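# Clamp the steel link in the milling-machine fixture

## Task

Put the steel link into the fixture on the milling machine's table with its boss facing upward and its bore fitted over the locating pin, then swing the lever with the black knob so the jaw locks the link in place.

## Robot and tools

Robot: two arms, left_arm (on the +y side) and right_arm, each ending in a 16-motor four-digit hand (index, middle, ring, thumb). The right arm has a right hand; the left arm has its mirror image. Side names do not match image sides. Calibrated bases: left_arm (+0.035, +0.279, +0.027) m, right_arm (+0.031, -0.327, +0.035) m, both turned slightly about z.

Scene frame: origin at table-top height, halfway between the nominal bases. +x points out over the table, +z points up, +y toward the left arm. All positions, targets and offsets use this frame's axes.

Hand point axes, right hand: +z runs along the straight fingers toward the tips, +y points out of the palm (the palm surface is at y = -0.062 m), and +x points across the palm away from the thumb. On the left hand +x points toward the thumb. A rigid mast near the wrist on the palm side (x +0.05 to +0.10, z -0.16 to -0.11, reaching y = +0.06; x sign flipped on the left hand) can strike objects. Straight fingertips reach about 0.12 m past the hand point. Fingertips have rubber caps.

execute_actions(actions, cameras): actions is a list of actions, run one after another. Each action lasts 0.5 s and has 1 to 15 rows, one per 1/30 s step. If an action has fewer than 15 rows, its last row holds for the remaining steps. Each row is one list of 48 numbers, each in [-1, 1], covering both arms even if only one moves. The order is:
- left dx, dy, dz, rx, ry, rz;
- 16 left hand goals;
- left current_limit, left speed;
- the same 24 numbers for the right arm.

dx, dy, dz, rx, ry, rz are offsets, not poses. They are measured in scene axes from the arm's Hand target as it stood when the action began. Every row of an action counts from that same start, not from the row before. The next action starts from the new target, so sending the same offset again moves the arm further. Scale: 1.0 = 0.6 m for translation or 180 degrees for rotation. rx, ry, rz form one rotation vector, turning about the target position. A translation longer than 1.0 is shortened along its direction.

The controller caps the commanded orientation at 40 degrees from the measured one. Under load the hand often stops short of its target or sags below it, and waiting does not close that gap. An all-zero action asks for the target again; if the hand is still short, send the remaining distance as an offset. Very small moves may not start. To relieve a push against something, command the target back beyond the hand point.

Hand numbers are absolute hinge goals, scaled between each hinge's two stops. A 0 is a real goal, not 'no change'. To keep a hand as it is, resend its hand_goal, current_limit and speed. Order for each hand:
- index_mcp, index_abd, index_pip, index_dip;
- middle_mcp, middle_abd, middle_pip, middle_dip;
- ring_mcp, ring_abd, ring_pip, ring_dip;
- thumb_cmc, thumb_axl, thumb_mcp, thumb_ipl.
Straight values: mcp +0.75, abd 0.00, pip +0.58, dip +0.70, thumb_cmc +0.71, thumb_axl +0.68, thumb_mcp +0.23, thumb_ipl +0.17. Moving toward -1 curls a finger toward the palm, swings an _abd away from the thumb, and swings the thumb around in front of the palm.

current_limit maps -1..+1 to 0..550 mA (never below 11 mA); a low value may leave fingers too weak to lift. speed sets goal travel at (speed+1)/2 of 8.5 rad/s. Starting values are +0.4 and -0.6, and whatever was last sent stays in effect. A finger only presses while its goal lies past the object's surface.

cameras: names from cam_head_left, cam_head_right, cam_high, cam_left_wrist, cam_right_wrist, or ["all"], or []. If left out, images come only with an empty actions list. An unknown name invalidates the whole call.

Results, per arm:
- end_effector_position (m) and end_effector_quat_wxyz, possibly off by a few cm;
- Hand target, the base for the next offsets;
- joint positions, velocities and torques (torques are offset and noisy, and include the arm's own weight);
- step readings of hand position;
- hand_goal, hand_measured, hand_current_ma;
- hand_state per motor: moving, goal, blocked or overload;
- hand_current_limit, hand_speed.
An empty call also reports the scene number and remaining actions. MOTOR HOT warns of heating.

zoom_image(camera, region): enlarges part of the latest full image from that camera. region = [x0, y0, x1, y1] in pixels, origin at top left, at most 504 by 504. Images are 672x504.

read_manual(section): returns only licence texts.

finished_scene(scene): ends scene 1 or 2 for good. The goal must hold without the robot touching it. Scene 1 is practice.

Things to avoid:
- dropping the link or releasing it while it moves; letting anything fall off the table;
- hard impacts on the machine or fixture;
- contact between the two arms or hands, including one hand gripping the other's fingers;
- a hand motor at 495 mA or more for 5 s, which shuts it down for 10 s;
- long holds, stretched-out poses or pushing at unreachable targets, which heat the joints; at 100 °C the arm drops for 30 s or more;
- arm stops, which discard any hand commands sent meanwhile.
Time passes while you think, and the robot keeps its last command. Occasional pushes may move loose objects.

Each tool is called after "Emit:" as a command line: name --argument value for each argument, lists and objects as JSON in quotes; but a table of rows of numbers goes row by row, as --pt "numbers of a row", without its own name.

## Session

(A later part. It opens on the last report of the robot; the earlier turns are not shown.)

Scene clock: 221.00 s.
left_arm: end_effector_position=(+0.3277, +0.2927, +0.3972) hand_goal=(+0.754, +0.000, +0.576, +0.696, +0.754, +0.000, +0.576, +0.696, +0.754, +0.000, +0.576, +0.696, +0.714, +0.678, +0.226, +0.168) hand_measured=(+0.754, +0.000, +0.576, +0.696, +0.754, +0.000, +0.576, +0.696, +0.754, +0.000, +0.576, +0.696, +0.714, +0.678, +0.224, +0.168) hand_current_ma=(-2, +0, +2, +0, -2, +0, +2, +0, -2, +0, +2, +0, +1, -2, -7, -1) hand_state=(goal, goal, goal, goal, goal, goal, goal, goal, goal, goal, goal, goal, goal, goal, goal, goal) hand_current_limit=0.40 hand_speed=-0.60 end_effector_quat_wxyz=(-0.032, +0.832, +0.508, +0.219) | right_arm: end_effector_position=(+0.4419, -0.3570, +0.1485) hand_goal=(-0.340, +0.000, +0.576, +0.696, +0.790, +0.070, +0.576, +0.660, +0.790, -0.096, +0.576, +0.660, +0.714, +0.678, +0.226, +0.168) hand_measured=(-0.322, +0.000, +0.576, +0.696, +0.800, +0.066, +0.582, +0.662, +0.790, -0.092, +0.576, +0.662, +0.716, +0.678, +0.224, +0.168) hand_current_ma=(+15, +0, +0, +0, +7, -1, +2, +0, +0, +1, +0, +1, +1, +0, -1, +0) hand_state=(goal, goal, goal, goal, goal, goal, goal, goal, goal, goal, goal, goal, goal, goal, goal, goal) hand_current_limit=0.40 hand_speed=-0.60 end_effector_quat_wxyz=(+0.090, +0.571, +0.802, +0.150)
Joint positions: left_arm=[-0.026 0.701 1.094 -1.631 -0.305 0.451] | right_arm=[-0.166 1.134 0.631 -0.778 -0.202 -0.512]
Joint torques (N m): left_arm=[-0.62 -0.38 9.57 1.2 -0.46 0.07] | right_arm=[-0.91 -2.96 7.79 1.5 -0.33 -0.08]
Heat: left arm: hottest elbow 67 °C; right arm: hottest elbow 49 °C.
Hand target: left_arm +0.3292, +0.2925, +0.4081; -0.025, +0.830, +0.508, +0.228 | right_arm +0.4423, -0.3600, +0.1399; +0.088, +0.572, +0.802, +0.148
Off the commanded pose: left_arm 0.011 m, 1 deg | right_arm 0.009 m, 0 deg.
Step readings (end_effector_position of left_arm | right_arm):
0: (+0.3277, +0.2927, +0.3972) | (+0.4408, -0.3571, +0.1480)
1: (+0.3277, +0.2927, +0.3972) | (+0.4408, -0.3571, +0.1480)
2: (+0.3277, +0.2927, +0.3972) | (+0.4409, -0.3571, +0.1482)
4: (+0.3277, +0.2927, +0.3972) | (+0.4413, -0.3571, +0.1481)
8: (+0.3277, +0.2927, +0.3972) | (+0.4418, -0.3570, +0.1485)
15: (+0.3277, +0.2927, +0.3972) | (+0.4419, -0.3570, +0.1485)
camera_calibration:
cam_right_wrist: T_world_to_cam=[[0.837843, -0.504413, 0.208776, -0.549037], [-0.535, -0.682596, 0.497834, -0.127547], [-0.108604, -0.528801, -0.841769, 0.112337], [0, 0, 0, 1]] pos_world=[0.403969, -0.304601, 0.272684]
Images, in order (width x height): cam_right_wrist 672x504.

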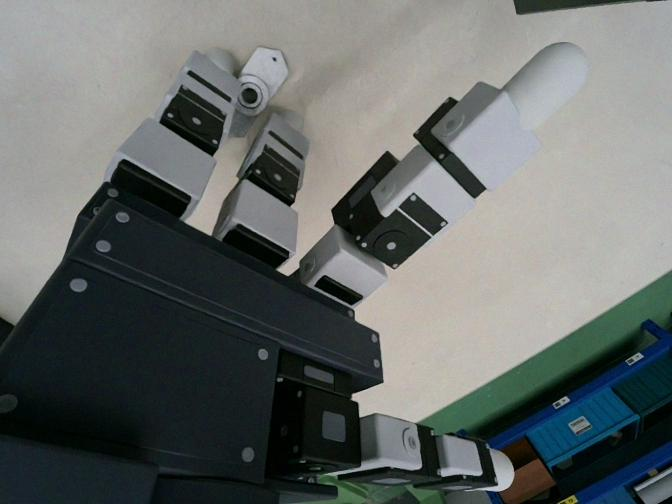

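Emit:
execute_actions --actions '[[[0,0,0,0,0,0,0.754,0,0.576,0.696,0.754,0,0.576,0.696,0.754,0,0.576,0.696,0.714,0.678,0.226,0.168,0.4,-0.6,-0.008,0,0.004,0,0,0,-0.34,0,0.576,0.696,0.79,0.07,0.576,0.66,0.79,-0.096,0.576,0.66,0.714,0.678,0.226,0.168,0.4,-0.6]]]' --cameras '["cam_right_wrist"]'

Emit:
zoom_image --camera "cam_right_wrist" --region '[200, 20, 340, 140]'

Scene clock: 232.40 s.
left_arm: end_effector_position=(+0.3277, +0.2927, +0.3972) hand_goal=(+0.754, +0.000, +0.576, +0.696, +0.754, +0.000, +0.576, +0.696, +0.754, +0.000, +0.576, +0.696, +0.714, +0.678, +0.226, +0.168) hand_measured=(+0.754, +0.000, +0.576, +0.696, +0.754, +0.000, +0.576, +0.696, +0.754, +0.000, +0.576, +0.696, +0.714, +0.678, +0.224, +0.168) hand_current_ma=(-2, +0, +2, +0, -2, +0, +2, +0, -2, +0, +2, +0, +1, -2, -7, -1) hand_state=(goal, goal, goal, goal, goal, goal, goal, goal, goal, goal, goal, goal, goal, goal, goal, goal) hand_current_limit=0.40 hand_speed=-0.60 end_effector_quat_wxyz=(-0.032, +0.832, +0.508, +0.219) | right_arm: end_effector_position=(+0.4416, -0.3572, +0.1483) hand_goal=(-0.340, +0.000, +0.576, +0.696, +0.790, +0.070, +0.576, +0.660, +0.790, -0.096, +0.576, +0.660, +0.714, +0.678, +0.226, +0.168) hand_measured=(-0.322, +0.000, +0.576, +0.696, +0.800, +0.066, +0.582, +0.662, +0.790, -0.092, +0.576, +0.662, +0.716, +0.678, +0.224, +0.168) hand_current_ma=(+15, +0, +0, +0, +6, -1, +2, +0, +0, +1, +0, +1, +1, +0, -1, +0) hand_state=(goal, goal, goal, goal, goal, goal, goal, goal, goal, goal, goal, goal, goal, goal, goal, goal) hand_current_limit=0.40 hand_speed=-0.60 end_effector_quat_wxyz=(+0.090, +0.570, +0.803, +0.151)
Joint positions: left_arm=[-0.026 0.701 1.094 -1.631 -0.305 0.451] | right_arm=[-0.168 1.134 0.63 -0.778 -0.204 -0.516]
Joint torques (N m): left_arm=[-0.67 -0.56 9.62 1.2 -0.48 0.07] | right_arm=[-1.2 -4.6 7.35 0.99 -0.28 -0.1]
Heat: left arm: hottest elbow 67 °C; right arm: hottest elbow 48 °C.
Hand target: left_arm +0.3292, +0.2925, +0.4081; -0.025, +0.830, +0.508, +0.228 | right_arm +0.4376, -0.3599, +0.1424; +0.088, +0.572, +0.802, +0.148
Off the commanded pose: left_arm 0.011 m, 1 deg | right_arm 0.008 m, 0 deg.
Step readings (end_effector_position of left_arm | right_arm):
0: (+0.3277, +0.2927, +0.3972) | (+0.4419, -0.3570, +0.1485)
1: (+0.3277, +0.2927, +0.3972) | (+0.4419, -0.3570, +0.1485)
2: (+0.3277, +0.2927, +0.3972) | (+0.4419, -0.3570, +0.1485)
4: (+0.3277, +0.2927, +0.3972) | (+0.4416, -0.3570, +0.1482)
8: (+0.3277, +0.2927, +0.3972) | (+0.4416, -0.3573, +0.1483)
15: (+0.3277, +0.2927, +0.3972) | (+0.4416, -0.3572, +0.1483)
camera_calibration:
cam_right_wrist: T_world_to_cam=[[0.838593, -0.503362, 0.208298, -0.548733], [-0.534024, -0.684069, 0.496859, -0.128564], [-0.10761, -0.527899, -0.842463, 0.112062], [0, 0, 0, 1]] pos_world=[0.403567, -0.305001, 0.272586]
Images, in order (width x height): cam_right_wrist 672x504.

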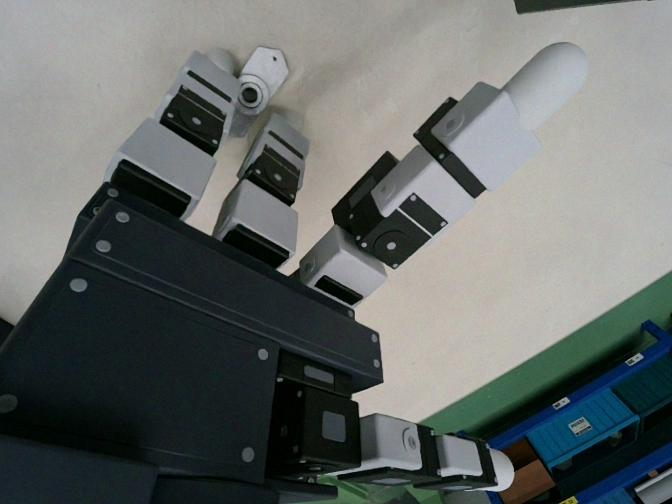

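Scaled by 3.600 from the camera's 672x504 image, which has a finer 960x720 frame.

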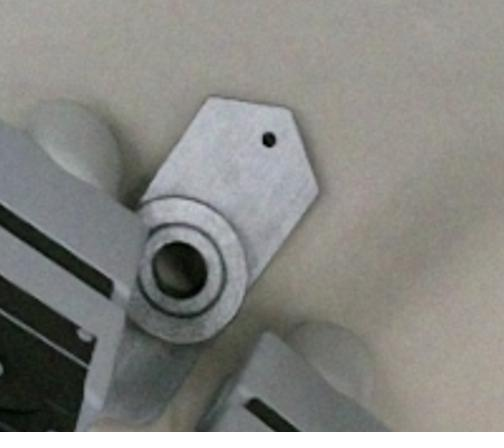

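Emit:
execute_actions --actions '[[[0,0,0,0,0,0,0.754,0,0.576,0.696,0.754,0,0.576,0.696,0.754,0,0.576,0.696,0.714,0.678,0.226,0.168,0.4,-0.6,-0.006,0.001,0.003,0,0,0,-0.34,0,0.576,0.696,0.805,0.07,0.576,0.645,0.805,-0.096,0.576,0.645,0.714,0.678,0.226,0.168,0.4,-0.6]]]' --cameras '["cam_right_wrist"]'

Emit:
zoom_image --camera "cam_right_wrist" --region '[200, 20, 340, 140]'

Scene clock: 239.23 s.
left_arm: end_effector_position=(+0.3277, +0.2927, +0.3972) hand_goal=(+0.754, +0.000, +0.576, +0.696, +0.754, +0.000, +0.576, +0.696, +0.754, +0.000, +0.576, +0.696, +0.714, +0.678, +0.226, +0.168) hand_measured=(+0.754, +0.000, +0.576, +0.696, +0.754, +0.000, +0.576, +0.696, +0.754, +0.000, +0.576, +0.696, +0.714, +0.678, +0.224, +0.168) hand_current_ma=(-2, +0, +2, +0, -2, +0, +2, +0, -2, +0, +2, +0, +1, -2, -7, -1) hand_state=(goal, goal, goal, goal, goal, goal, goal, goal, goal, goal, goal, goal, goal, goal, goal, goal) hand_current_limit=0.40 hand_speed=-0.60 end_effector_quat_wxyz=(-0.032, +0.832, +0.508, +0.219) | right_arm: end_effector_position=(+0.4387, -0.3572, +0.1477) hand_goal=(-0.340, +0.000, +0.576, +0.696, +0.806, +0.070, +0.576, +0.646, +0.806, -0.096, +0.576, +0.646, +0.714, +0.678, +0.226, +0.168) hand_measured=(-0.322, +0.000, +0.576, +0.696, +0.798, +0.072, +0.572, +0.644, +0.806, -0.092, +0.576, +0.648, +0.716, +0.678, +0.224, +0.168) hand_current_ma=(+15, +0, +0, +0, -4, +0, -1, +0, +0, +1, +0, +1, +1, +0, -1, +0) hand_state=(goal, goal, goal, goal, goal, goal, goal, goal, goal, goal, goal, goal, goal, goal, goal, goal) hand_current_limit=0.40 hand_speed=-0.60 end_effector_quat_wxyz=(+0.090, +0.570, +0.802, +0.151)
Joint positions: left_arm=[-0.026 0.701 1.094 -1.631 -0.305 0.451] | right_arm=[-0.17 1.126 0.623 -0.778 -0.204 -0.517]
Joint torques (N m): left_arm=[-0.44 -0.44 9.58 1.22 -0.47 0.06] | right_arm=[-0.97 -4.95 7.6 0.62 -0.29 -0.1]
Heat: left arm: hottest elbow 67 °C; right arm: hottest elbow 48 °C.
Hand target: left_arm +0.3292, +0.2925, +0.4081; -0.025, +0.830, +0.508, +0.228 | right_arm +0.4339, -0.3593, +0.1441; +0.088, +0.572, +0.802, +0.148
Off the commanded pose: left_arm 0.011 m, 1 deg | right_arm 0.006 m, 0 deg.
Step readings (end_effector_position of left_arm | right_arm):
0: (+0.3277, +0.2927, +0.3972) | (+0.4416, -0.3572, +0.1483)
1: (+0.3277, +0.2927, +0.3972) | (+0.4416, -0.3571, +0.1483)
2: (+0.3277, +0.2927, +0.3972) | (+0.4414, -0.3571, +0.1483)
4: (+0.3277, +0.2927, +0.3972) | (+0.4407, -0.3571, +0.1482)
8: (+0.3277, +0.2927, +0.3972) | (+0.4390, -0.3572, +0.1479)
15: (+0.3277, +0.2927, +0.3972) | (+0.4387, -0.3572, +0.1477)
camera_calibration:
cam_right_wrist: T_world_to_cam=[[0.838103, -0.503955, 0.208835, -0.546308], [-0.534813, -0.683628, 0.496617, -0.129299], [-0.107507, -0.527904, -0.842472, 0.111204], [0, 0, 0, 1]] pos_world=[0.400667, -0.305002, 0.271987]
Images, in order (width x height): cam_right_wrist 672x504.

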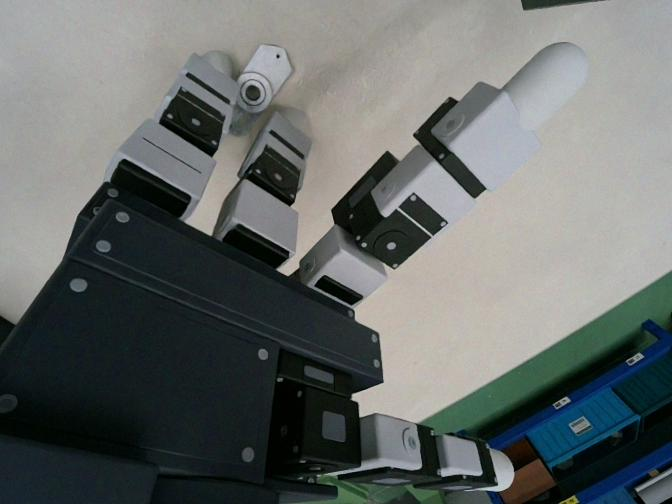

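Scaled by 3.600 from the camera's 672x504 image, which has a finer 960x720 frame.

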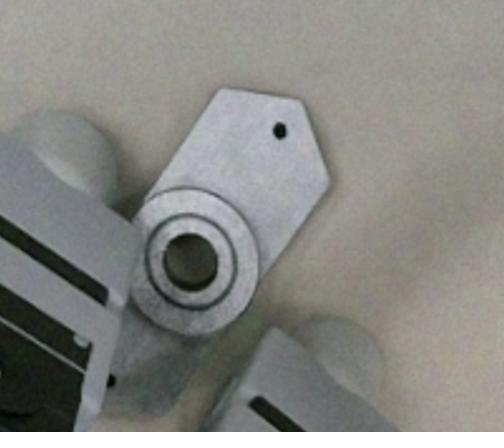

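Emit:
execute_actions --actions '[[[0,0,0,0,0,0,0.754,0,0.576,0.696,0.754,0,0.576,0.696,0.754,0,0.576,0.696,0.714,0.678,0.226,0.168,0.4,-0.6,0,0,0,0,0,0,-0.34,0,0.576,0.696,0.81,0.0,0.576,0.638,0.81,-0.03,0.576,0.638,0.714,0.678,0.226,0.168,0.4,-0.8]],[[0,0,0,0,0,0,0.754,0,0.576,0.696,0.754,0,0.576,0.696,0.754,0,0.576,0.696,0.714,0.678,0.226,0.168,0.4,-0.6,0,0,0,0,0,0,-0.34,0,0.576,0.696,0.81,-0.12,0.576,0.638,0.81,0.085,0.576,0.638,0.714,0.678,0.226,0.168,0.4,-0.8]]]' --cameras '["cam_right_wrist"]'

Emit:
zoom_image --camera "cam_right_wrist" --region '[200, 20, 340, 140]'

Scene clock: 255.60 s.
left_arm: end_effector_position=(+0.3277, +0.2927, +0.3972) hand_goal=(+0.754, +0.000, +0.576, +0.696, +0.754, +0.000, +0.576, +0.696, +0.754, +0.000, +0.576, +0.696, +0.714, +0.678, +0.226, +0.168) hand_measured=(+0.754, +0.000, +0.576, +0.696, +0.754, +0.000, +0.576, +0.696, +0.754, +0.000, +0.576, +0.696, +0.714, +0.678, +0.224, +0.168) hand_current_ma=(-2, +0, +2, +0, -2, +0, +2, +0, -2, +0, +2, +0, +1, -2, -7, -1) hand_state=(goal, goal, goal, goal, goal, goal, goal, goal, goal, goal, goal, goal, goal, goal, goal, goal) hand_current_limit=0.40 hand_speed=-0.60 end_effector_quat_wxyz=(-0.032, +0.832, +0.508, +0.219) | right_arm: end_effector_position=(+0.4386, -0.3588, +0.1477) hand_goal=(-0.340, +0.000, +0.576, +0.696, +0.810, -0.120, +0.576, +0.638, +0.810, +0.086, +0.576, +0.638, +0.714, +0.678, +0.226, +0.168) hand_measured=(-0.322, +0.000, +0.576, +0.696, +0.798, -0.002, +0.570, +0.636, +0.808, -0.002, +0.576, +0.640, +0.716, +0.678, +0.224, +0.168) hand_current_ma=(+15, +0, +0, +0, -7, +238, -2, +0, +0, -148, +0, +0, +1, +0, -1, +0) hand_state=(goal, goal, goal, goal, goal, blocked, goal, goal, goal, blocked, goal, goal, goal, goal, goal, goal) hand_current_limit=0.40 hand_speed=-0.80 end_effector_quat_wxyz=(+0.091, +0.572, +0.801, +0.150)
Joint positions: left_arm=[-0.026 0.701 1.094 -1.631 -0.305 0.451] | right_arm=[-0.173 1.126 0.623 -0.778 -0.202 -0.517]
Joint torques (N m): left_arm=[-0.44 -0.44 9.54 1.2 -0.48 0.05] | right_arm=[-1.03 -5.07 7.54 0.62 -0.37 -0.09]
Heat: left arm: hottest elbow 67 °C; right arm: hottest elbow 48 °C.
Hand target: left_arm +0.3292, +0.2925, +0.4081; -0.025, +0.830, +0.508, +0.228 | right_arm +0.4339, -0.3594, +0.1442; +0.088, +0.572, +0.802, +0.148
Off the commanded pose: left_arm 0.011 m, 1 deg | right_arm 0.006 m, 0 deg.
Step readings (end_effector_position of left_arm | right_arm):
0: (+0.3277, +0.2927, +0.3972) | (+0.4387, -0.3572, +0.1477)
1: (+0.3277, +0.2927, +0.3972) | (+0.4387, -0.3572, +0.1477)
2: (+0.3277, +0.2927, +0.3972) | (+0.4387, -0.3574, +0.1477)
4: (+0.3277, +0.2927, +0.3972) | (+0.4387, -0.3582, +0.1477)
8: (+0.3277, +0.2927, +0.3972) | (+0.4386, -0.3588, +0.1477)
15: (+0.3277, +0.2927, +0.3972) | (+0.4386, -0.3588, +0.1477)
16: (+0.3277, +0.2927, +0.3972) | (+0.4386, -0.3588, +0.1477)
17: (+0.3277, +0.2927, +0.3972) | (+0.4386, -0.3588, +0.1477)
19: (+0.3277, +0.2927, +0.3972) | (+0.4386, -0.3588, +0.1477)
23: (+0.3277, +0.2927, +0.3972) | (+0.4386, -0.3588, +0.1477)
30: (+0.3277, +0.2927, +0.3972) | (+0.4386, -0.3588, +0.1477)
camera_calibration:
cam_right_wrist: T_world_to_cam=[[0.836285, -0.506557, 0.209827, -0.547317], [-0.537231, -0.680543, 0.49824, -0.128541], [-0.109591, -0.529397, -0.841266, 0.110545], [0, 0, 0, 1]] pos_world=[0.400771, -0.306203, 0.271884]
Images, in order (width x height): cam_right_wrist 672x504.

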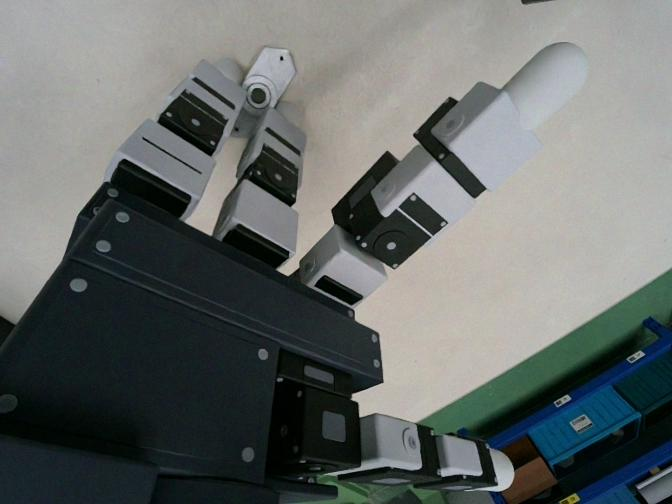

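Scaled by 3.600 from the camera's 672x504 image, which has a finer 960x720 frame.

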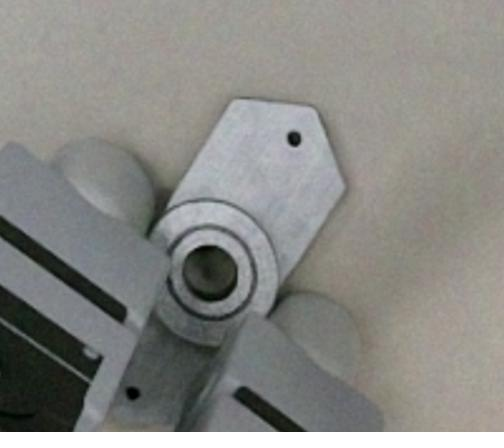

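Emit:
execute_actions --actions '[[[0,0,0,0,0,0,0.754,0,0.576,0.696,0.754,0,0.576,0.696,0.754,0,0.576,0.696,0.714,0.678,0.226,0.168,0.4,-0.6,0,0,0,0,0,0,-0.34,0,0.576,0.696,0.81,-0.25,0.576,0.638,0.81,0.25,0.576,0.638,0.714,0.678,0.226,0.168,0.4,-0.8]]]'

Scene clock: 263.23 s.
left_arm: end_effector_position=(+0.3277, +0.2927, +0.3972) hand_goal=(+0.754, +0.000, +0.576, +0.696, +0.754, +0.000, +0.576, +0.696, +0.754, +0.000, +0.576, +0.696, +0.714, +0.678, +0.226, +0.168) hand_measured=(+0.754, +0.000, +0.576, +0.696, +0.754, +0.000, +0.576, +0.696, +0.754, +0.000, +0.576, +0.696, +0.714, +0.678, +0.224, +0.168) hand_current_ma=(-2, +0, +2, +0, -2, +0, +2, +0, -2, +0, +2, +0, +1, -2, -7, -1) hand_state=(goal, goal, goal, goal, goal, goal, goal, goal, goal, goal, goal, goal, goal, goal, goal, goal) hand_current_limit=0.40 hand_speed=-0.60 end_effector_quat_wxyz=(-0.032, +0.832, +0.508, +0.219) | right_arm: end_effector_position=(+0.4386, -0.3588, +0.1477) hand_goal=(-0.340, +0.000, +0.576, +0.696, +0.810, -0.250, +0.576, +0.638, +0.810, +0.250, +0.576, +0.638, +0.714, +0.678, +0.226, +0.168) hand_measured=(-0.322, +0.000, +0.576, +0.696, +0.798, -0.004, +0.570, +0.636, +0.808, +0.002, +0.576, +0.640, +0.716, +0.678, +0.224, +0.168) hand_current_ma=(+15, +0, +0, +0, -7, +385, -2, +0, +0, -385, +0, +0, +1, +0, -1, +0) hand_state=(goal, goal, goal, goal, goal, blocked, goal, goal, goal, blocked, goal, goal, goal, goal, goal, goal) hand_current_limit=0.40 hand_speed=-0.80 end_effector_quat_wxyz=(+0.091, +0.572, +0.801, +0.150)
Joint positions: left_arm=[-0.026 0.701 1.094 -1.631 -0.305 0.451] | right_arm=[-0.173 1.126 0.623 -0.778 -0.202 -0.517]
Joint torques (N m): left_arm=[-0.62 -0.56 9.55 1.17 -0.47 0.06] | right_arm=[-0.79 -4.95 7.57 0.59 -0.37 -0.09]
Heat: left arm: hottest elbow 67 °C; right arm: hottest elbow 48 °C.
Hand target: left_arm +0.3292, +0.2925, +0.4081; -0.025, +0.830, +0.508, +0.228 | right_arm +0.4339, -0.3594, +0.1442; +0.088, +0.572, +0.802, +0.148
Off the commanded pose: left_arm 0.011 m, 1 deg | right_arm 0.006 m, 0 deg.
Step readings (end_effector_position of left_arm | right_arm):
0: (+0.3277, +0.2927, +0.3972) | (+0.4386, -0.3588, +0.1477)
1: (+0.3277, +0.2927, +0.3972) | (+0.4386, -0.3588, +0.1477)
2: (+0.3277, +0.2927, +0.3972) | (+0.4386, -0.3588, +0.1477)
4: (+0.3277, +0.2927, +0.3972) | (+0.4386, -0.3588, +0.1477)
8: (+0.3277, +0.2927, +0.3972) | (+0.4386, -0.3588, +0.1477)
15: (+0.3277, +0.2927, +0.3972) | (+0.4386, -0.3588, +0.1477)

Emit:
execute_actions --actions '[[[0,0,0,0,0,0,0.754,0,0.576,0.696,0.754,0,0.576,0.696,0.754,0,0.576,0.696,0.714,0.678,0.226,0.168,0.4,-0.6,0.012,0,0.1,0,0,0,-0.34,0,0.576,0.696,0.81,-0.25,0.576,0.638,0.81,0.25,0.576,0.638,0.714,0.678,0.226,0.168,0.4,-0.8]]]' --cameras '["cam_right_wrist"]'

Emit:
zoom_image --camera "cam_right_wrist" --region '[200, 20, 340, 140]'

Scene clock: 269.23 s.
left_arm: end_effector_position=(+0.3277, +0.2927, +0.3972) hand_goal=(+0.754, +0.000, +0.576, +0.696, +0.754, +0.000, +0.576, +0.696, +0.754, +0.000, +0.576, +0.696, +0.714, +0.678, +0.226, +0.168) hand_measured=(+0.754, +0.000, +0.576, +0.696, +0.754, +0.000, +0.576, +0.696, +0.754, +0.000, +0.576, +0.696, +0.714, +0.678, +0.224, +0.168) hand_current_ma=(-2, +0, +2, +0, -2, +0, +2, +0, -2, +0, +2, +0, +1, -2, -7, -1) hand_state=(goal, goal, goal, goal, goal, goal, goal, goal, goal, goal, goal, goal, goal, goal, goal, goal) hand_current_limit=0.40 hand_speed=-0.60 end_effector_quat_wxyz=(-0.032, +0.832, +0.508, +0.219) | right_arm: end_effector_position=(+0.4222, -0.3553, +0.1711) hand_goal=(-0.340, +0.000, +0.576, +0.696, +0.810, -0.250, +0.576, +0.638, +0.810, +0.250, +0.576, +0.638, +0.714, +0.678, +0.226, +0.168) hand_measured=(-0.322, +0.000, +0.576, +0.696, +0.806, -0.004, +0.572, +0.636, +0.822, +0.004, +0.584, +0.640, +0.716, +0.678, +0.224, +0.168) hand_current_ma=(+15, +0, +0, +0, -2, +385, -1, -1, +9, -385, +3, +0, +1, +0, -1, +0) hand_state=(goal, goal, goal, goal, goal, blocked, goal, goal, goal, blocked, goal, goal, goal, goal, goal, goal) hand_current_limit=0.40 hand_speed=-0.80 end_effector_quat_wxyz=(+0.059, +0.577, +0.803, +0.136)
Joint positions: left_arm=[-0.026 0.701 1.094 -1.631 -0.305 0.451] | right_arm=[-0.173 1.068 0.681 -0.964 -0.202 -0.517]
Joint torques (N m): left_arm=[-0.62 -0.5 9.57 1.11 -0.48 0.05] | right_arm=[-0.44 -5.3 13.83 0.29 -0.31 -0.03]
Heat: left arm: hottest elbow 67 °C; right arm: hottest elbow 49 °C.
Hand target: left_arm +0.3292, +0.2925, +0.4081; -0.025, +0.830, +0.508, +0.228 | right_arm +0.4411, -0.3594, +0.2042; +0.088, +0.572, +0.802, +0.148
Off the commanded pose: left_arm 0.011 m, 1 deg | right_arm 0.038 m, 4 deg.
Step readings (end_effector_position of left_arm | right_arm):
0: (+0.3277, +0.2927, +0.3972) | (+0.4386, -0.3588, +0.1477)
1: (+0.3277, +0.2927, +0.3972) | (+0.4385, -0.3588, +0.1478)
2: (+0.3277, +0.2927, +0.3972) | (+0.4370, -0.3585, +0.1475)
4: (+0.3277, +0.2927, +0.3972) | (+0.4293, -0.3568, +0.1471)
8: (+0.3277, +0.2927, +0.3972) | (+0.4175, -0.3542, +0.1531)
15: (+0.3277, +0.2927, +0.3972) | (+0.4230, -0.3554, +0.1710)
camera_calibration:
cam_right_wrist: T_world_to_cam=[[0.848437, -0.509193, 0.144486, -0.531495], [-0.50221, -0.68824, 0.523557, -0.168459], [-0.167151, -0.516768, -0.83965, 0.15877], [0, 0, 0, 1]] pos_world=[0.392877, -0.304526, 0.298303]
Images, in order (width x height): cam_right_wrist 672x504.

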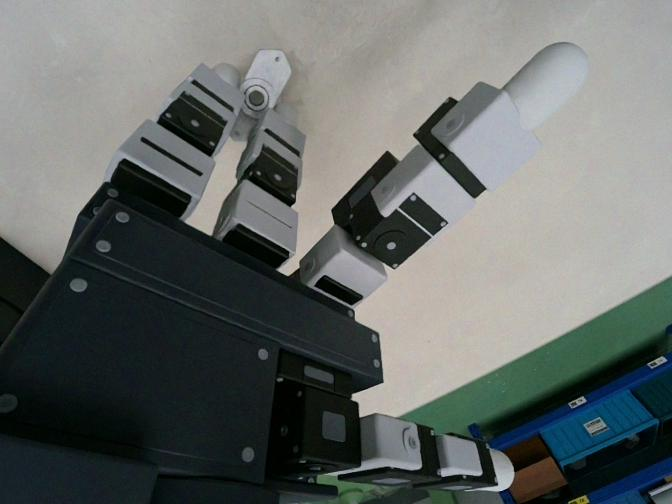

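Scaled by 3.600 from the camera's 672x504 image, which has a finer 960x720 frame.

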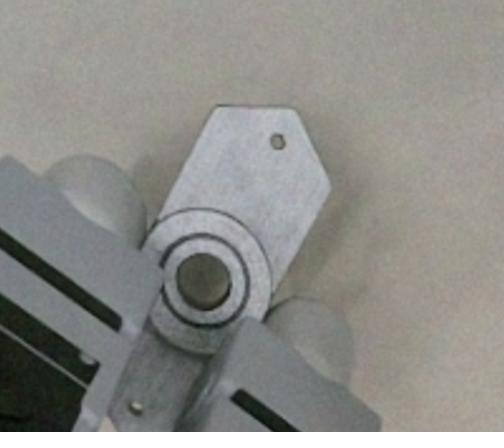

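Emit:
execute_actions --actions '[[[0,0,0,0,0,0,0.754,0,0.576,0.696,0.754,0,0.576,0.696,0.754,0,0.576,0.696,0.714,0.678,0.226,0.168,0.4,-0.6,0,0,0.1,0,0,0,-0.34,0,0.576,0.696,0.81,-0.25,0.576,0.638,0.81,0.25,0.576,0.638,0.714,0.678,0.226,0.168,0.4,-0.8]],[[0,0,0,0,0,0,0.754,0,0.576,0.696,0.754,0,0.576,0.696,0.754,0,0.576,0.696,0.714,0.678,0.226,0.168,0.4,-0.6,0,0.03,0.1,0,0,-0.035,-0.34,0,0.576,0.696,0.81,-0.25,0.576,0.638,0.81,0.25,0.576,0.638,0.714,0.678,0.226,0.168,0.4,-0.8]],[[0,0,0,0,0,0,0.754,0,0.576,0.696,0.754,0,0.576,0.696,0.754,0,0.576,0.696,0.714,0.678,0.226,0.168,0.4,-0.6,0,0.03,0.1,0,0,-0.035,-0.34,0,0.576,0.696,0.81,-0.25,0.576,0.638,0.81,0.25,0.576,0.638,0.714,0.678,0.226,0.168,0.4,-0.8]],[[0,0,0,0,0,0,0.754,0,0.576,0.696,0.754,0,0.576,0.696,0.754,0,0.576,0.696,0.714,0.678,0.226,0.168,0.4,-0.6,0,0.03,0.1,0,0,-0.036,-0.34,0,0.576,0.696,0.81,-0.25,0.576,0.638,0.81,0.25,0.576,0.638,0.714,0.678,0.226,0.168,0.4,-0.8]]]' --cameras '["cam_right_wrist","cam_high"]'

Scene clock: 380.30 s.
left_arm: end_effector_position=(+0.3277, +0.2927, +0.3972) hand_goal=(+0.754, +0.000, +0.576, +0.696, +0.754, +0.000, +0.576, +0.696, +0.754, +0.000, +0.576, +0.696, +0.714, +0.678, +0.226, +0.168) hand_measured=(+0.754, +0.000, +0.576, +0.696, +0.754, +0.000, +0.576, +0.696, +0.754, +0.000, +0.576, +0.696, +0.714, +0.678, +0.224, +0.168) hand_current_ma=(-2, +0, +2, +0, -2, +0, +2, +0, -2, +0, +2, +0, +1, -2, -7, -1) hand_state=(goal, goal, goal, goal, goal, goal, goal, goal, goal, goal, goal, goal, goal, goal, goal, goal) hand_current_limit=0.40 hand_speed=-0.60 end_effector_quat_wxyz=(-0.032, +0.832, +0.508, +0.219) | right_arm: end_effector_position=(+0.4359, -0.3088, +0.4125) hand_goal=(-0.340, +0.000, +0.576, +0.696, +0.810, -0.250, +0.576, +0.638, +0.810, +0.250, +0.576, +0.638, +0.714, +0.678, +0.226, +0.168) hand_measured=(-0.322, +0.000, +0.576, +0.696, +0.806, -0.004, +0.572, +0.636, +0.826, +0.006, +0.586, +0.640, +0.716, +0.678, +0.222, +0.168) hand_current_ma=(+15, +0, +0, +0, -1, +385, -1, -1, +12, -385, +5, +1, +1, +0, -1, +0) hand_state=(goal, goal, goal, goal, goal, blocked, goal, goal, goal, blocked, goal, goal, goal, goal, goal, goal) hand_current_limit=0.40 hand_speed=-0.80 end_effector_quat_wxyz=(+0.095, +0.699, +0.700, +0.111)
Joint positions: left_arm=[-0.026 0.701 1.094 -1.631 -0.305 0.451] | right_arm=[0.181 1.032 1.296 -1.542 0.019 0.136]
Joint torques (N m): left_arm=[-0.5 -0.5 9.58 1.2 -0.48 0.06] | right_arm=[0.32 -4.07 14.67 0.42 0.1 0.06]
Heat: left arm: hottest elbow 68 °C; right arm: hottest elbow 59 °C.
Hand target: left_arm +0.3292, +0.2925, +0.4081; -0.025, +0.830, +0.508, +0.228 | right_arm +0.4410, -0.3054, +0.4441; +0.111, +0.697, +0.696, +0.131
Off the commanded pose: left_arm 0.011 m, 1 deg | right_arm 0.032 m, 3 deg.
Step readings (end_effector_position of left_arm | right_arm):
0: (+0.3277, +0.2927, +0.3972) | (+0.4222, -0.3553, +0.1711)
1: (+0.3277, +0.2927, +0.3972) | (+0.4221, -0.3552, +0.1712)
2: (+0.3277, +0.2927, +0.3972) | (+0.4212, -0.3551, +0.1724)
4: (+0.3277, +0.2927, +0.3972) | (+0.4181, -0.3544, +0.1782)
8: (+0.3277, +0.2927, +0.3972) | (+0.4217, -0.3552, +0.2096)
15: (+0.3277, +0.2927, +0.3972) | (+0.4285, -0.3567, +0.2370)
16: (+0.3277, +0.2927, +0.3972) | (+0.4279, -0.3568, +0.2366)
17: (+0.3277, +0.2927, +0.3972) | (+0.4263, -0.3571, +0.2362)
19: (+0.3277, +0.2927, +0.3972) | (+0.4228, -0.3546, +0.2388)
23: (+0.3277, +0.2927, +0.3972) | (+0.4240, -0.3398, +0.2659)
30: (+0.3277, +0.2927, +0.3972) | (+0.4299, -0.3405, +0.2957)
31: (+0.3277, +0.2927, +0.3972) | (+0.4294, -0.3411, +0.2954)
32: (+0.3277, +0.2927, +0.3972) | (+0.4280, -0.3419, +0.2958)
34: (+0.3277, +0.2927, +0.3972) | (+0.4246, -0.3393, +0.3006)
38: (+0.3277, +0.2927, +0.3972) | (+0.4281, -0.3232, +0.3311)
45: (+0.3277, +0.2927, +0.3972) | (+0.4318, -0.3235, +0.3569)
46: (+0.3277, +0.2927, +0.3972) | (+0.4312, -0.3243, +0.3568)
47: (+0.3277, +0.2927, +0.3972) | (+0.4297, -0.3254, +0.3571)
49: (+0.3277, +0.2927, +0.3972) | (+0.4276, -0.3232, +0.3632)
53: (+0.3277, +0.2927, +0.3972) | (+0.4304, -0.3065, +0.3975)
60: (+0.3277, +0.2927, +0.3972) | (+0.4321, -0.3066, +0.4243)
camera_calibration:
cam_right_wrist: T_world_to_cam=[[0.637532, -0.750015, 0.176156, -0.549885], [-0.69879, -0.466655, 0.542149, -0.109465], [-0.324416, -0.468733, -0.821611, 0.463809], [0, 0, 0, 1]] pos_world=[0.424543, -0.246102, 0.537282]
Images, in order (width x height): cam_high 672x504, cam_right_wrist 672x504.

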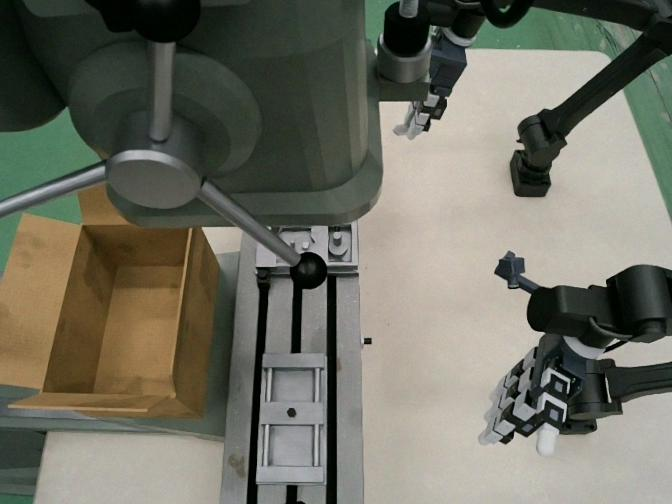

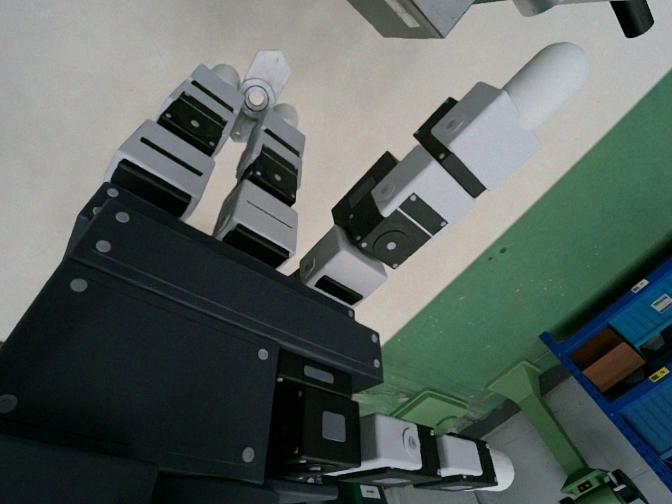

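Emit:
execute_actions --actions '[[[0,0,0,0,0,0,0.754,0,0.576,0.696,0.754,0,0.576,0.696,0.754,0,0.576,0.696,0.714,0.678,0.226,0.168,0.4,-0.6,0,0.08,0.09,0,0,0,-0.34,0,0.576,0.696,0.81,-0.25,0.576,0.638,0.81,0.25,0.576,0.638,0.714,0.678,0.226,0.168,0.4,-0.8]],[[0,0,0,0,0,0,0.754,0,0.576,0.696,0.754,0,0.576,0.696,0.754,0,0.576,0.696,0.714,0.678,0.226,0.168,0.4,-0.6,0.04,0.1,0.01,0,0,0,-0.34,0,0.576,0.696,0.81,-0.25,0.576,0.638,0.81,0.25,0.576,0.638,0.714,0.678,0.226,0.168,0.4,-0.8]],[[0,0,0,0,0,0,0.754,0,0.576,0.696,0.754,0,0.576,0.696,0.754,0,0.576,0.696,0.714,0.678,0.226,0.168,0.4,-0.6,0.06,0.1,0,0,0,0,-0.34,0,0.576,0.696,0.81,-0.25,0.576,0.638,0.81,0.25,0.576,0.638,0.714,0.678,0.226,0.168,0.4,-0.8]]]' --cameras '["cam_right_wrist","cam_head_left","cam_high"]'

Scene clock: 394.20 s.
left_arm: end_effector_position=(+0.3277, +0.2927, +0.3972) hand_goal=(+0.754, +0.000, +0.576, +0.696, +0.754, +0.000, +0.576, +0.696, +0.754, +0.000, +0.576, +0.696, +0.714, +0.678, +0.226, +0.168) hand_measured=(+0.754, +0.000, +0.576, +0.696, +0.754, +0.000, +0.576, +0.696, +0.754, +0.000, +0.576, +0.696, +0.714, +0.678, +0.224, +0.168) hand_current_ma=(-2, +0, +2, +0, -2, +0, +2, +0, -2, +0, +2, +0, +1, -2, -7, -1) hand_state=(goal, goal, goal, goal, goal, goal, goal, goal, goal, goal, goal, goal, goal, goal, goal, goal) hand_current_limit=0.40 hand_speed=-0.60 end_effector_quat_wxyz=(-0.032, +0.832, +0.508, +0.219) | right_arm: end_effector_position=(+0.4987, -0.1352, +0.4702) hand_goal=(-0.340, +0.000, +0.576, +0.696, +0.810, -0.250, +0.576, +0.638, +0.810, +0.250, +0.576, +0.638, +0.714, +0.678, +0.226, +0.168) hand_measured=(-0.322, +0.000, +0.576, +0.696, +0.804, -0.004, +0.574, +0.636, +0.826, +0.006, +0.586, +0.642, +0.718, +0.678, +0.222, +0.168) hand_current_ma=(+15, +0, +0, +0, -2, +385, -1, +0, +14, -385, +6, +1, +1, +0, -1, +0) hand_state=(goal, goal, goal, goal, goal, blocked, goal, goal, goal, blocked, goal, goal, goal, goal, goal, goal) hand_current_limit=0.40 hand_speed=-0.80 end_effector_quat_wxyz=(+0.103, +0.694, +0.706, +0.102)
Joint positions: left_arm=[-0.026 0.701 1.094 -1.631 -0.305 0.451] | right_arm=[0.608 1.394 1.75 -1.68 0.153 0.53]
Joint torques (N m): left_arm=[-0.5 -0.38 9.55 1.17 -0.48 0.06] | right_arm=[-0.73 -10.64 14.2 0.28 0.36 0.1]
Heat: left arm: hottest elbow 68 °C; right arm: hottest elbow 63 °C.
Hand target: left_arm +0.3292, +0.2925, +0.4081; -0.025, +0.830, +0.508, +0.228 | right_arm +0.5011, -0.1373, +0.5041; +0.111, +0.697, +0.696, +0.131
Off the commanded pose: left_arm 0.011 m, 1 deg | right_arm 0.034 m, 4 deg.
Step readings (end_effector_position of left_arm | right_arm):
0: (+0.3277, +0.2927, +0.3972) | (+0.4359, -0.3088, +0.4125)
1: (+0.3277, +0.2927, +0.3972) | (+0.4359, -0.3088, +0.4129)
2: (+0.3277, +0.2927, +0.3972) | (+0.4349, -0.3080, +0.4143)
4: (+0.3277, +0.2927, +0.3972) | (+0.4330, -0.2996, +0.4224)
8: (+0.3277, +0.2927, +0.3972) | (+0.4337, -0.2654, +0.4564)
15: (+0.3277, +0.2927, +0.3972) | (+0.4343, -0.2593, +0.4782)
16: (+0.3277, +0.2927, +0.3972) | (+0.4348, -0.2597, +0.4769)
17: (+0.3277, +0.2927, +0.3972) | (+0.4363, -0.2586, +0.4758)
19: (+0.3277, +0.2927, +0.3972) | (+0.4417, -0.2482, +0.4767)
23: (+0.3277, +0.2927, +0.3972) | (+0.4534, -0.2053, +0.4742)
30: (+0.3277, +0.2927, +0.3972) | (+0.4623, -0.1938, +0.4655)
31: (+0.3277, +0.2927, +0.3972) | (+0.4622, -0.1942, +0.4662)
32: (+0.3277, +0.2927, +0.3972) | (+0.4630, -0.1936, +0.4684)
34: (+0.3277, +0.2927, +0.3972) | (+0.4689, -0.1874, +0.4772)
38: (+0.3277, +0.2927, +0.3972) | (+0.4832, -0.1542, +0.4849)
45: (+0.3277, +0.2927, +0.3972) | (+0.4972, -0.1352, +0.4645)
camera_calibration:
cam_right_wrist: T_world_to_cam=[[0.647396, -0.737181, 0.193501, -0.481194], [-0.691692, -0.461674, 0.555355, -0.0249593], [-0.320062, -0.493378, -0.808788, 0.60138], [0, 0, 0, 1]] pos_world=[0.486738, -0.0695423, 0.593362]
Images, in order (width x height): cam_head_left 672x504, cam_high 672x504, cam_right_wrist 672x504.

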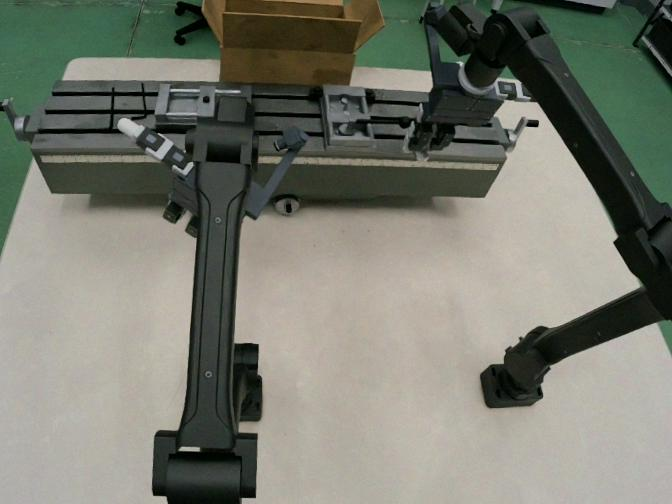

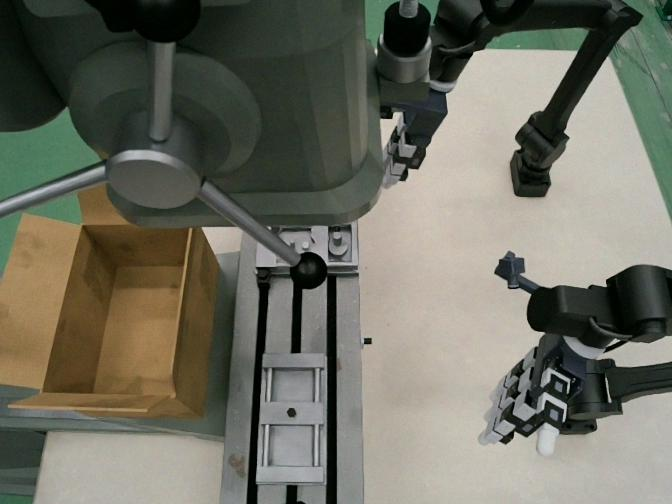

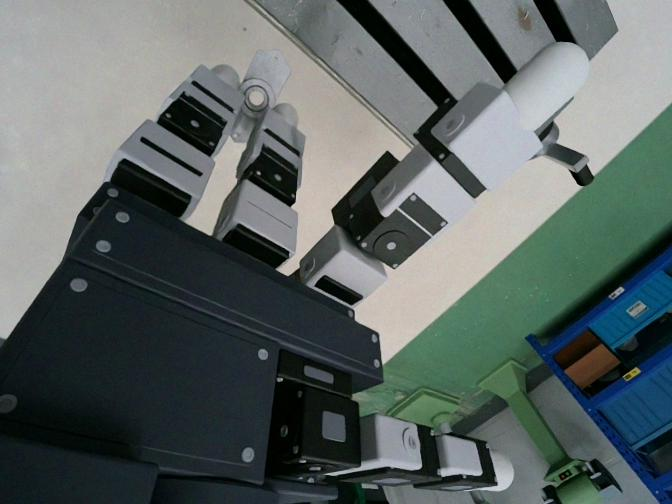

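Emit:
execute_actions --actions '[[[0,0,0,0,0,0,0.754,0,0.576,0.696,0.754,0,0.576,0.696,0.754,0,0.576,0.696,0.714,0.678,0.226,0.168,0.4,-0.6,0.03,0.1,0.015,0,0,0,-0.34,0,0.576,0.696,0.81,-0.25,0.576,0.638,0.81,0.25,0.576,0.638,0.714,0.678,0.226,0.168,0.4,-0.8]],[[0,0,0,0,0,0,0.754,0,0.576,0.696,0.754,0,0.576,0.696,0.754,0,0.576,0.696,0.714,0.678,0.226,0.168,0.4,-0.6,0.08,0.06,0.0,0,0,0,-0.34,0,0.576,0.696,0.81,-0.25,0.576,0.638,0.81,0.25,0.576,0.638,0.714,0.678,0.226,0.168,0.4,-0.8]]]' --cameras '["cam_right_wrist","cam_head_left","cam_high"]'

Scene clock: 411.20 s.
left_arm: end_effector_position=(+0.3277, +0.2927, +0.3972) hand_goal=(+0.754, +0.000, +0.576, +0.696, +0.754, +0.000, +0.576, +0.696, +0.754, +0.000, +0.576, +0.696, +0.714, +0.678, +0.226, +0.168) hand_measured=(+0.754, +0.000, +0.576, +0.696, +0.754, +0.000, +0.576, +0.696, +0.754, +0.000, +0.576, +0.696, +0.714, +0.678, +0.224, +0.168) hand_current_ma=(-2, +0, +2, +0, -2, +0, +2, +0, -2, +0, +2, +0, +1, -2, -7, -1) hand_state=(goal, goal, goal, goal, goal, goal, goal, goal, goal, goal, goal, goal, goal, goal, goal, goal) hand_current_limit=0.40 hand_speed=-0.60 end_effector_quat_wxyz=(-0.032, +0.832, +0.508, +0.219) | right_arm: end_effector_position=(+0.5636, -0.0375, +0.4785) hand_goal=(-0.340, +0.000, +0.576, +0.696, +0.810, -0.250, +0.576, +0.638, +0.810, +0.250, +0.576, +0.638, +0.714, +0.678, +0.226, +0.168) hand_measured=(-0.322, +0.000, +0.576, +0.696, +0.802, -0.004, +0.574, +0.636, +0.830, +0.006, +0.588, +0.642, +0.718, +0.678, +0.222, +0.168) hand_current_ma=(+15, +0, +0, +0, -3, +385, -1, +0, +18, -385, +8, +1, +1, +0, -1, +0) hand_state=(goal, goal, goal, goal, goal, blocked, goal, goal, blocked, blocked, goal, goal, goal, goal, goal, goal) hand_current_limit=0.40 hand_speed=-0.80 end_effector_quat_wxyz=(+0.112, +0.689, +0.706, +0.121)
Joint positions: left_arm=[-0.026 0.701 1.094 -1.631 -0.305 0.451] | right_arm=[0.704 1.679 2.086 -1.704 0.187 0.613]
Joint torques (N m): left_arm=[-0.62 -0.5 9.57 1.16 -0.48 0.06] | right_arm=[-1.03 -15.5 14.13 0.44 0.4 0.04]
Heat: left arm: hottest elbow 68 °C; right arm: hottest elbow 65 °C.
Hand target: left_arm +0.3292, +0.2925, +0.4081; -0.025, +0.830, +0.508, +0.228 | right_arm +0.5671, -0.0412, +0.5131; +0.111, +0.697, +0.696, +0.131
Off the commanded pose: left_arm 0.011 m, 1 deg | right_arm 0.035 m, 2 deg.
joint sent to its limit (right arm) — joint 4 (wrist pitch), lower limit. The joint targets are off in orientation, not in position.
Step readings (end_effector_position of left_arm | right_arm):
0: (+0.3277, +0.2927, +0.3972) | (+0.4987, -0.1352, +0.4702)
1: (+0.3277, +0.2927, +0.3972) | (+0.4988, -0.1353, +0.4706)
2: (+0.3277, +0.2927, +0.3972) | (+0.4989, -0.1345, +0.4717)
4: (+0.3277, +0.2927, +0.3972) | (+0.5026, -0.1285, +0.4792)
8: (+0.3277, +0.2927, +0.3972) | (+0.5105, -0.0956, +0.4917)
15: (+0.3277, +0.2927, +0.3972) | (+0.5147, -0.0743, +0.4801)
16: (+0.3277, +0.2927, +0.3972) | (+0.5153, -0.0742, +0.4795)
17: (+0.3277, +0.2927, +0.3972) | (+0.5166, -0.0733, +0.4797)
19: (+0.3277, +0.2927, +0.3972) | (+0.5268, -0.0655, +0.4871)
23: (+0.3277, +0.2927, +0.3972) | (+0.5490, -0.0488, +0.4946)
30: (+0.3277, +0.2927, +0.3972) | (+0.5625, -0.0383, +0.4750)
camera_calibration:
cam_right_wrist: T_world_to_cam=[[0.646049, -0.733974, 0.209528, -0.45957], [-0.709217, -0.475734, 0.520277, 0.0866441], [-0.28219, -0.484725, -0.827895, 0.665213], [0, 0, 0, 1]] pos_world=[0.546071, 0.0263526, 0.601941]
Images, in order (width x height): cam_head_left 672x504, cam_high 672x504, cam_right_wrist 672x504.

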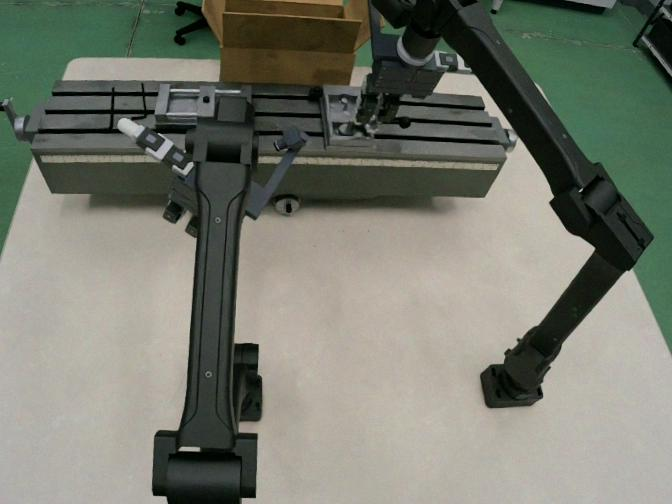

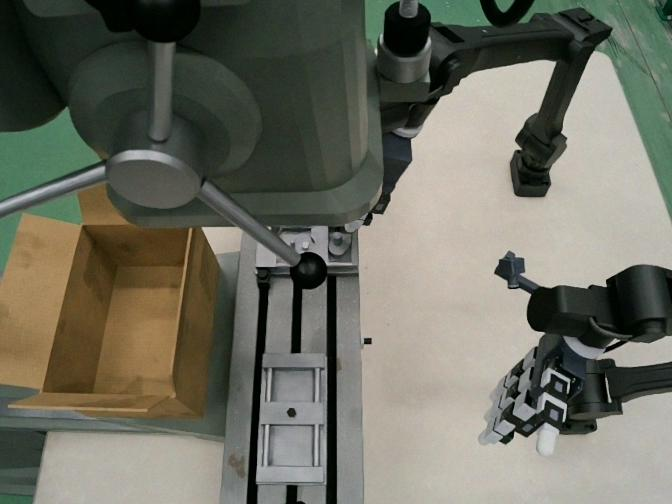

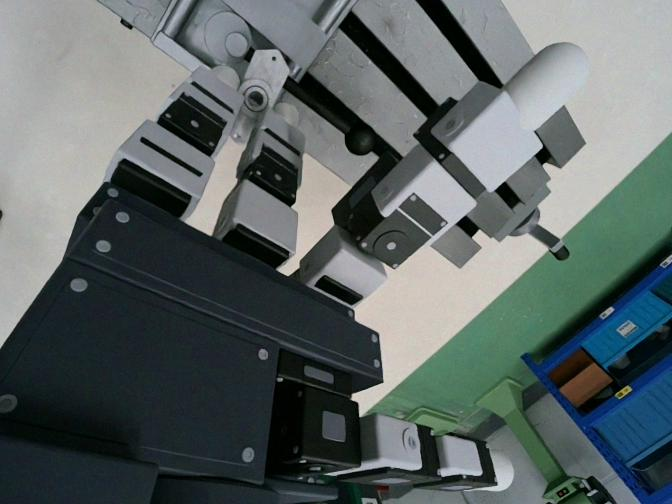

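Emit:
execute_actions --actions '[[[0,0,0,0,0,0,0.754,0,0.576,0.696,0.754,0,0.576,0.696,0.754,0,0.576,0.696,0.714,0.678,0.226,0.168,0.4,-0.6,0.09,0.03,0.0,0,0,0,-0.34,0,0.576,0.696,0.81,-0.25,0.576,0.638,0.81,0.25,0.576,0.638,0.714,0.678,0.226,0.168,0.4,-0.8]]]' --cameras '["cam_right_wrist"]'

Scene clock: 422.63 s.
left_arm: end_effector_position=(+0.3277, +0.2927, +0.3972) hand_goal=(+0.754, +0.000, +0.576, +0.696, +0.754, +0.000, +0.576, +0.696, +0.754, +0.000, +0.576, +0.696, +0.714, +0.678, +0.226, +0.168) hand_measured=(+0.754, +0.000, +0.576, +0.696, +0.754, +0.000, +0.576, +0.696, +0.754, +0.000, +0.576, +0.696, +0.714, +0.678, +0.224, +0.168) hand_current_ma=(-2, +0, +2, +0, -2, +0, +2, +0, -2, +0, +2, +0, +1, -2, -7, -1) hand_state=(goal, goal, goal, goal, goal, goal, goal, goal, goal, goal, goal, goal, goal, goal, goal, goal) hand_current_limit=0.40 hand_speed=-0.60 end_effector_quat_wxyz=(-0.032, +0.832, +0.508, +0.219) | right_arm: end_effector_position=(+0.6197, -0.0231, +0.4794) hand_goal=(-0.340, +0.000, +0.576, +0.696, +0.810, -0.250, +0.576, +0.638, +0.810, +0.250, +0.576, +0.638, +0.714, +0.678, +0.226, +0.168) hand_measured=(-0.322, +0.000, +0.576, +0.696, +0.804, -0.004, +0.574, +0.636, +0.832, +0.006, +0.590, +0.642, +0.718, +0.678, +0.222, +0.168) hand_current_ma=(+15, +0, +0, +0, -2, +385, -1, +0, +20, -385, +9, +1, +1, +0, -1, +0) hand_state=(goal, goal, goal, goal, goal, blocked, goal, goal, blocked, blocked, goal, goal, goal, goal, goal, goal) hand_current_limit=0.40 hand_speed=-0.80 end_effector_quat_wxyz=(+0.119, +0.690, +0.700, +0.138)
Joint positions: left_arm=[-0.026 0.701 1.094 -1.631 -0.305 0.451] | right_arm=[0.666 1.826 2.277 -1.704 0.186 0.579]
Joint torques (N m): left_arm=[-0.67 -0.5 9.55 1.11 -0.48 0.06] | right_arm=[-0.73 -17.73 14.09 0.5 0.21 -0.08]
Heat: left arm: hottest elbow 68 °C; right arm: hottest elbow 64 °C.
Hand target: left_arm +0.3292, +0.2925, +0.4081; -0.025, +0.830, +0.508, +0.228 | right_arm +0.6211, -0.0235, +0.5133; +0.111, +0.697, +0.696, +0.131
Off the commanded pose: left_arm 0.011 m, 1 deg | right_arm 0.034 m, 2 deg.
joint sent to its limit (right arm) — joint 4 (wrist pitch), lower limit. The joint targets are off in orientation, not in position.
Step readings (end_effector_position of left_arm | right_arm):
0: (+0.3277, +0.2927, +0.3972) | (+0.5636, -0.0375, +0.4785)
1: (+0.3277, +0.2927, +0.3972) | (+0.5638, -0.0376, +0.4790)
2: (+0.3277, +0.2927, +0.3972) | (+0.5654, -0.0372, +0.4804)
4: (+0.3277, +0.2927, +0.3972) | (+0.5755, -0.0322, +0.4887)
8: (+0.3277, +0.2927, +0.3972) | (+0.5991, -0.0265, +0.4972)
15: (+0.3277, +0.2927, +0.3972) | (+0.6179, -0.0248, +0.4782)
camera_calibration:
cam_right_wrist: T_world_to_cam=[[0.633347, -0.741859, 0.220268, -0.482878], [-0.730266, -0.478748, 0.487353, 0.161515], [-0.256094, -0.469517, -0.844967, 0.681164], [0, 0, 0, 1]] pos_world=[0.59822, 0.038916, 0.603209]
Images, in order (width x height): cam_right_wrist 672x504.

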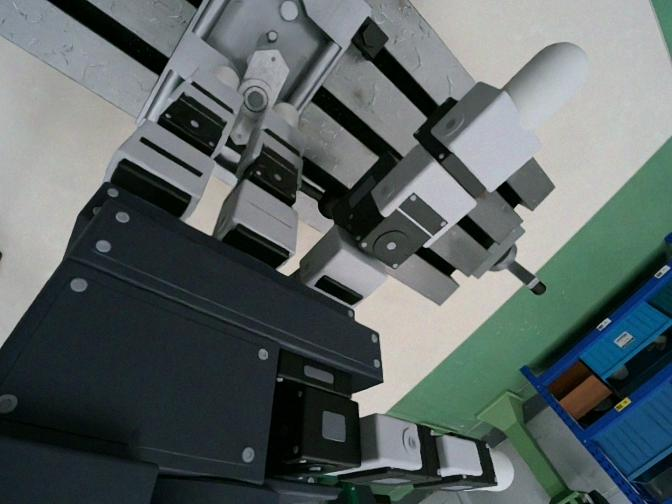

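Emit:
zoom_image --camera "cam_right_wrist" --region '[200, 0, 340, 140]'

Scaled by 3.600 from the camera's 672x504 image, which has a finer 960x720 frame.

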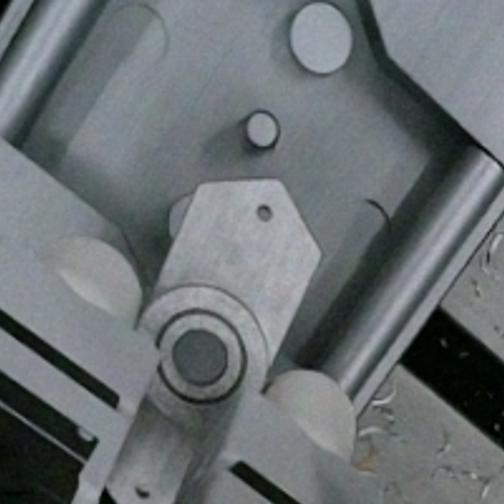

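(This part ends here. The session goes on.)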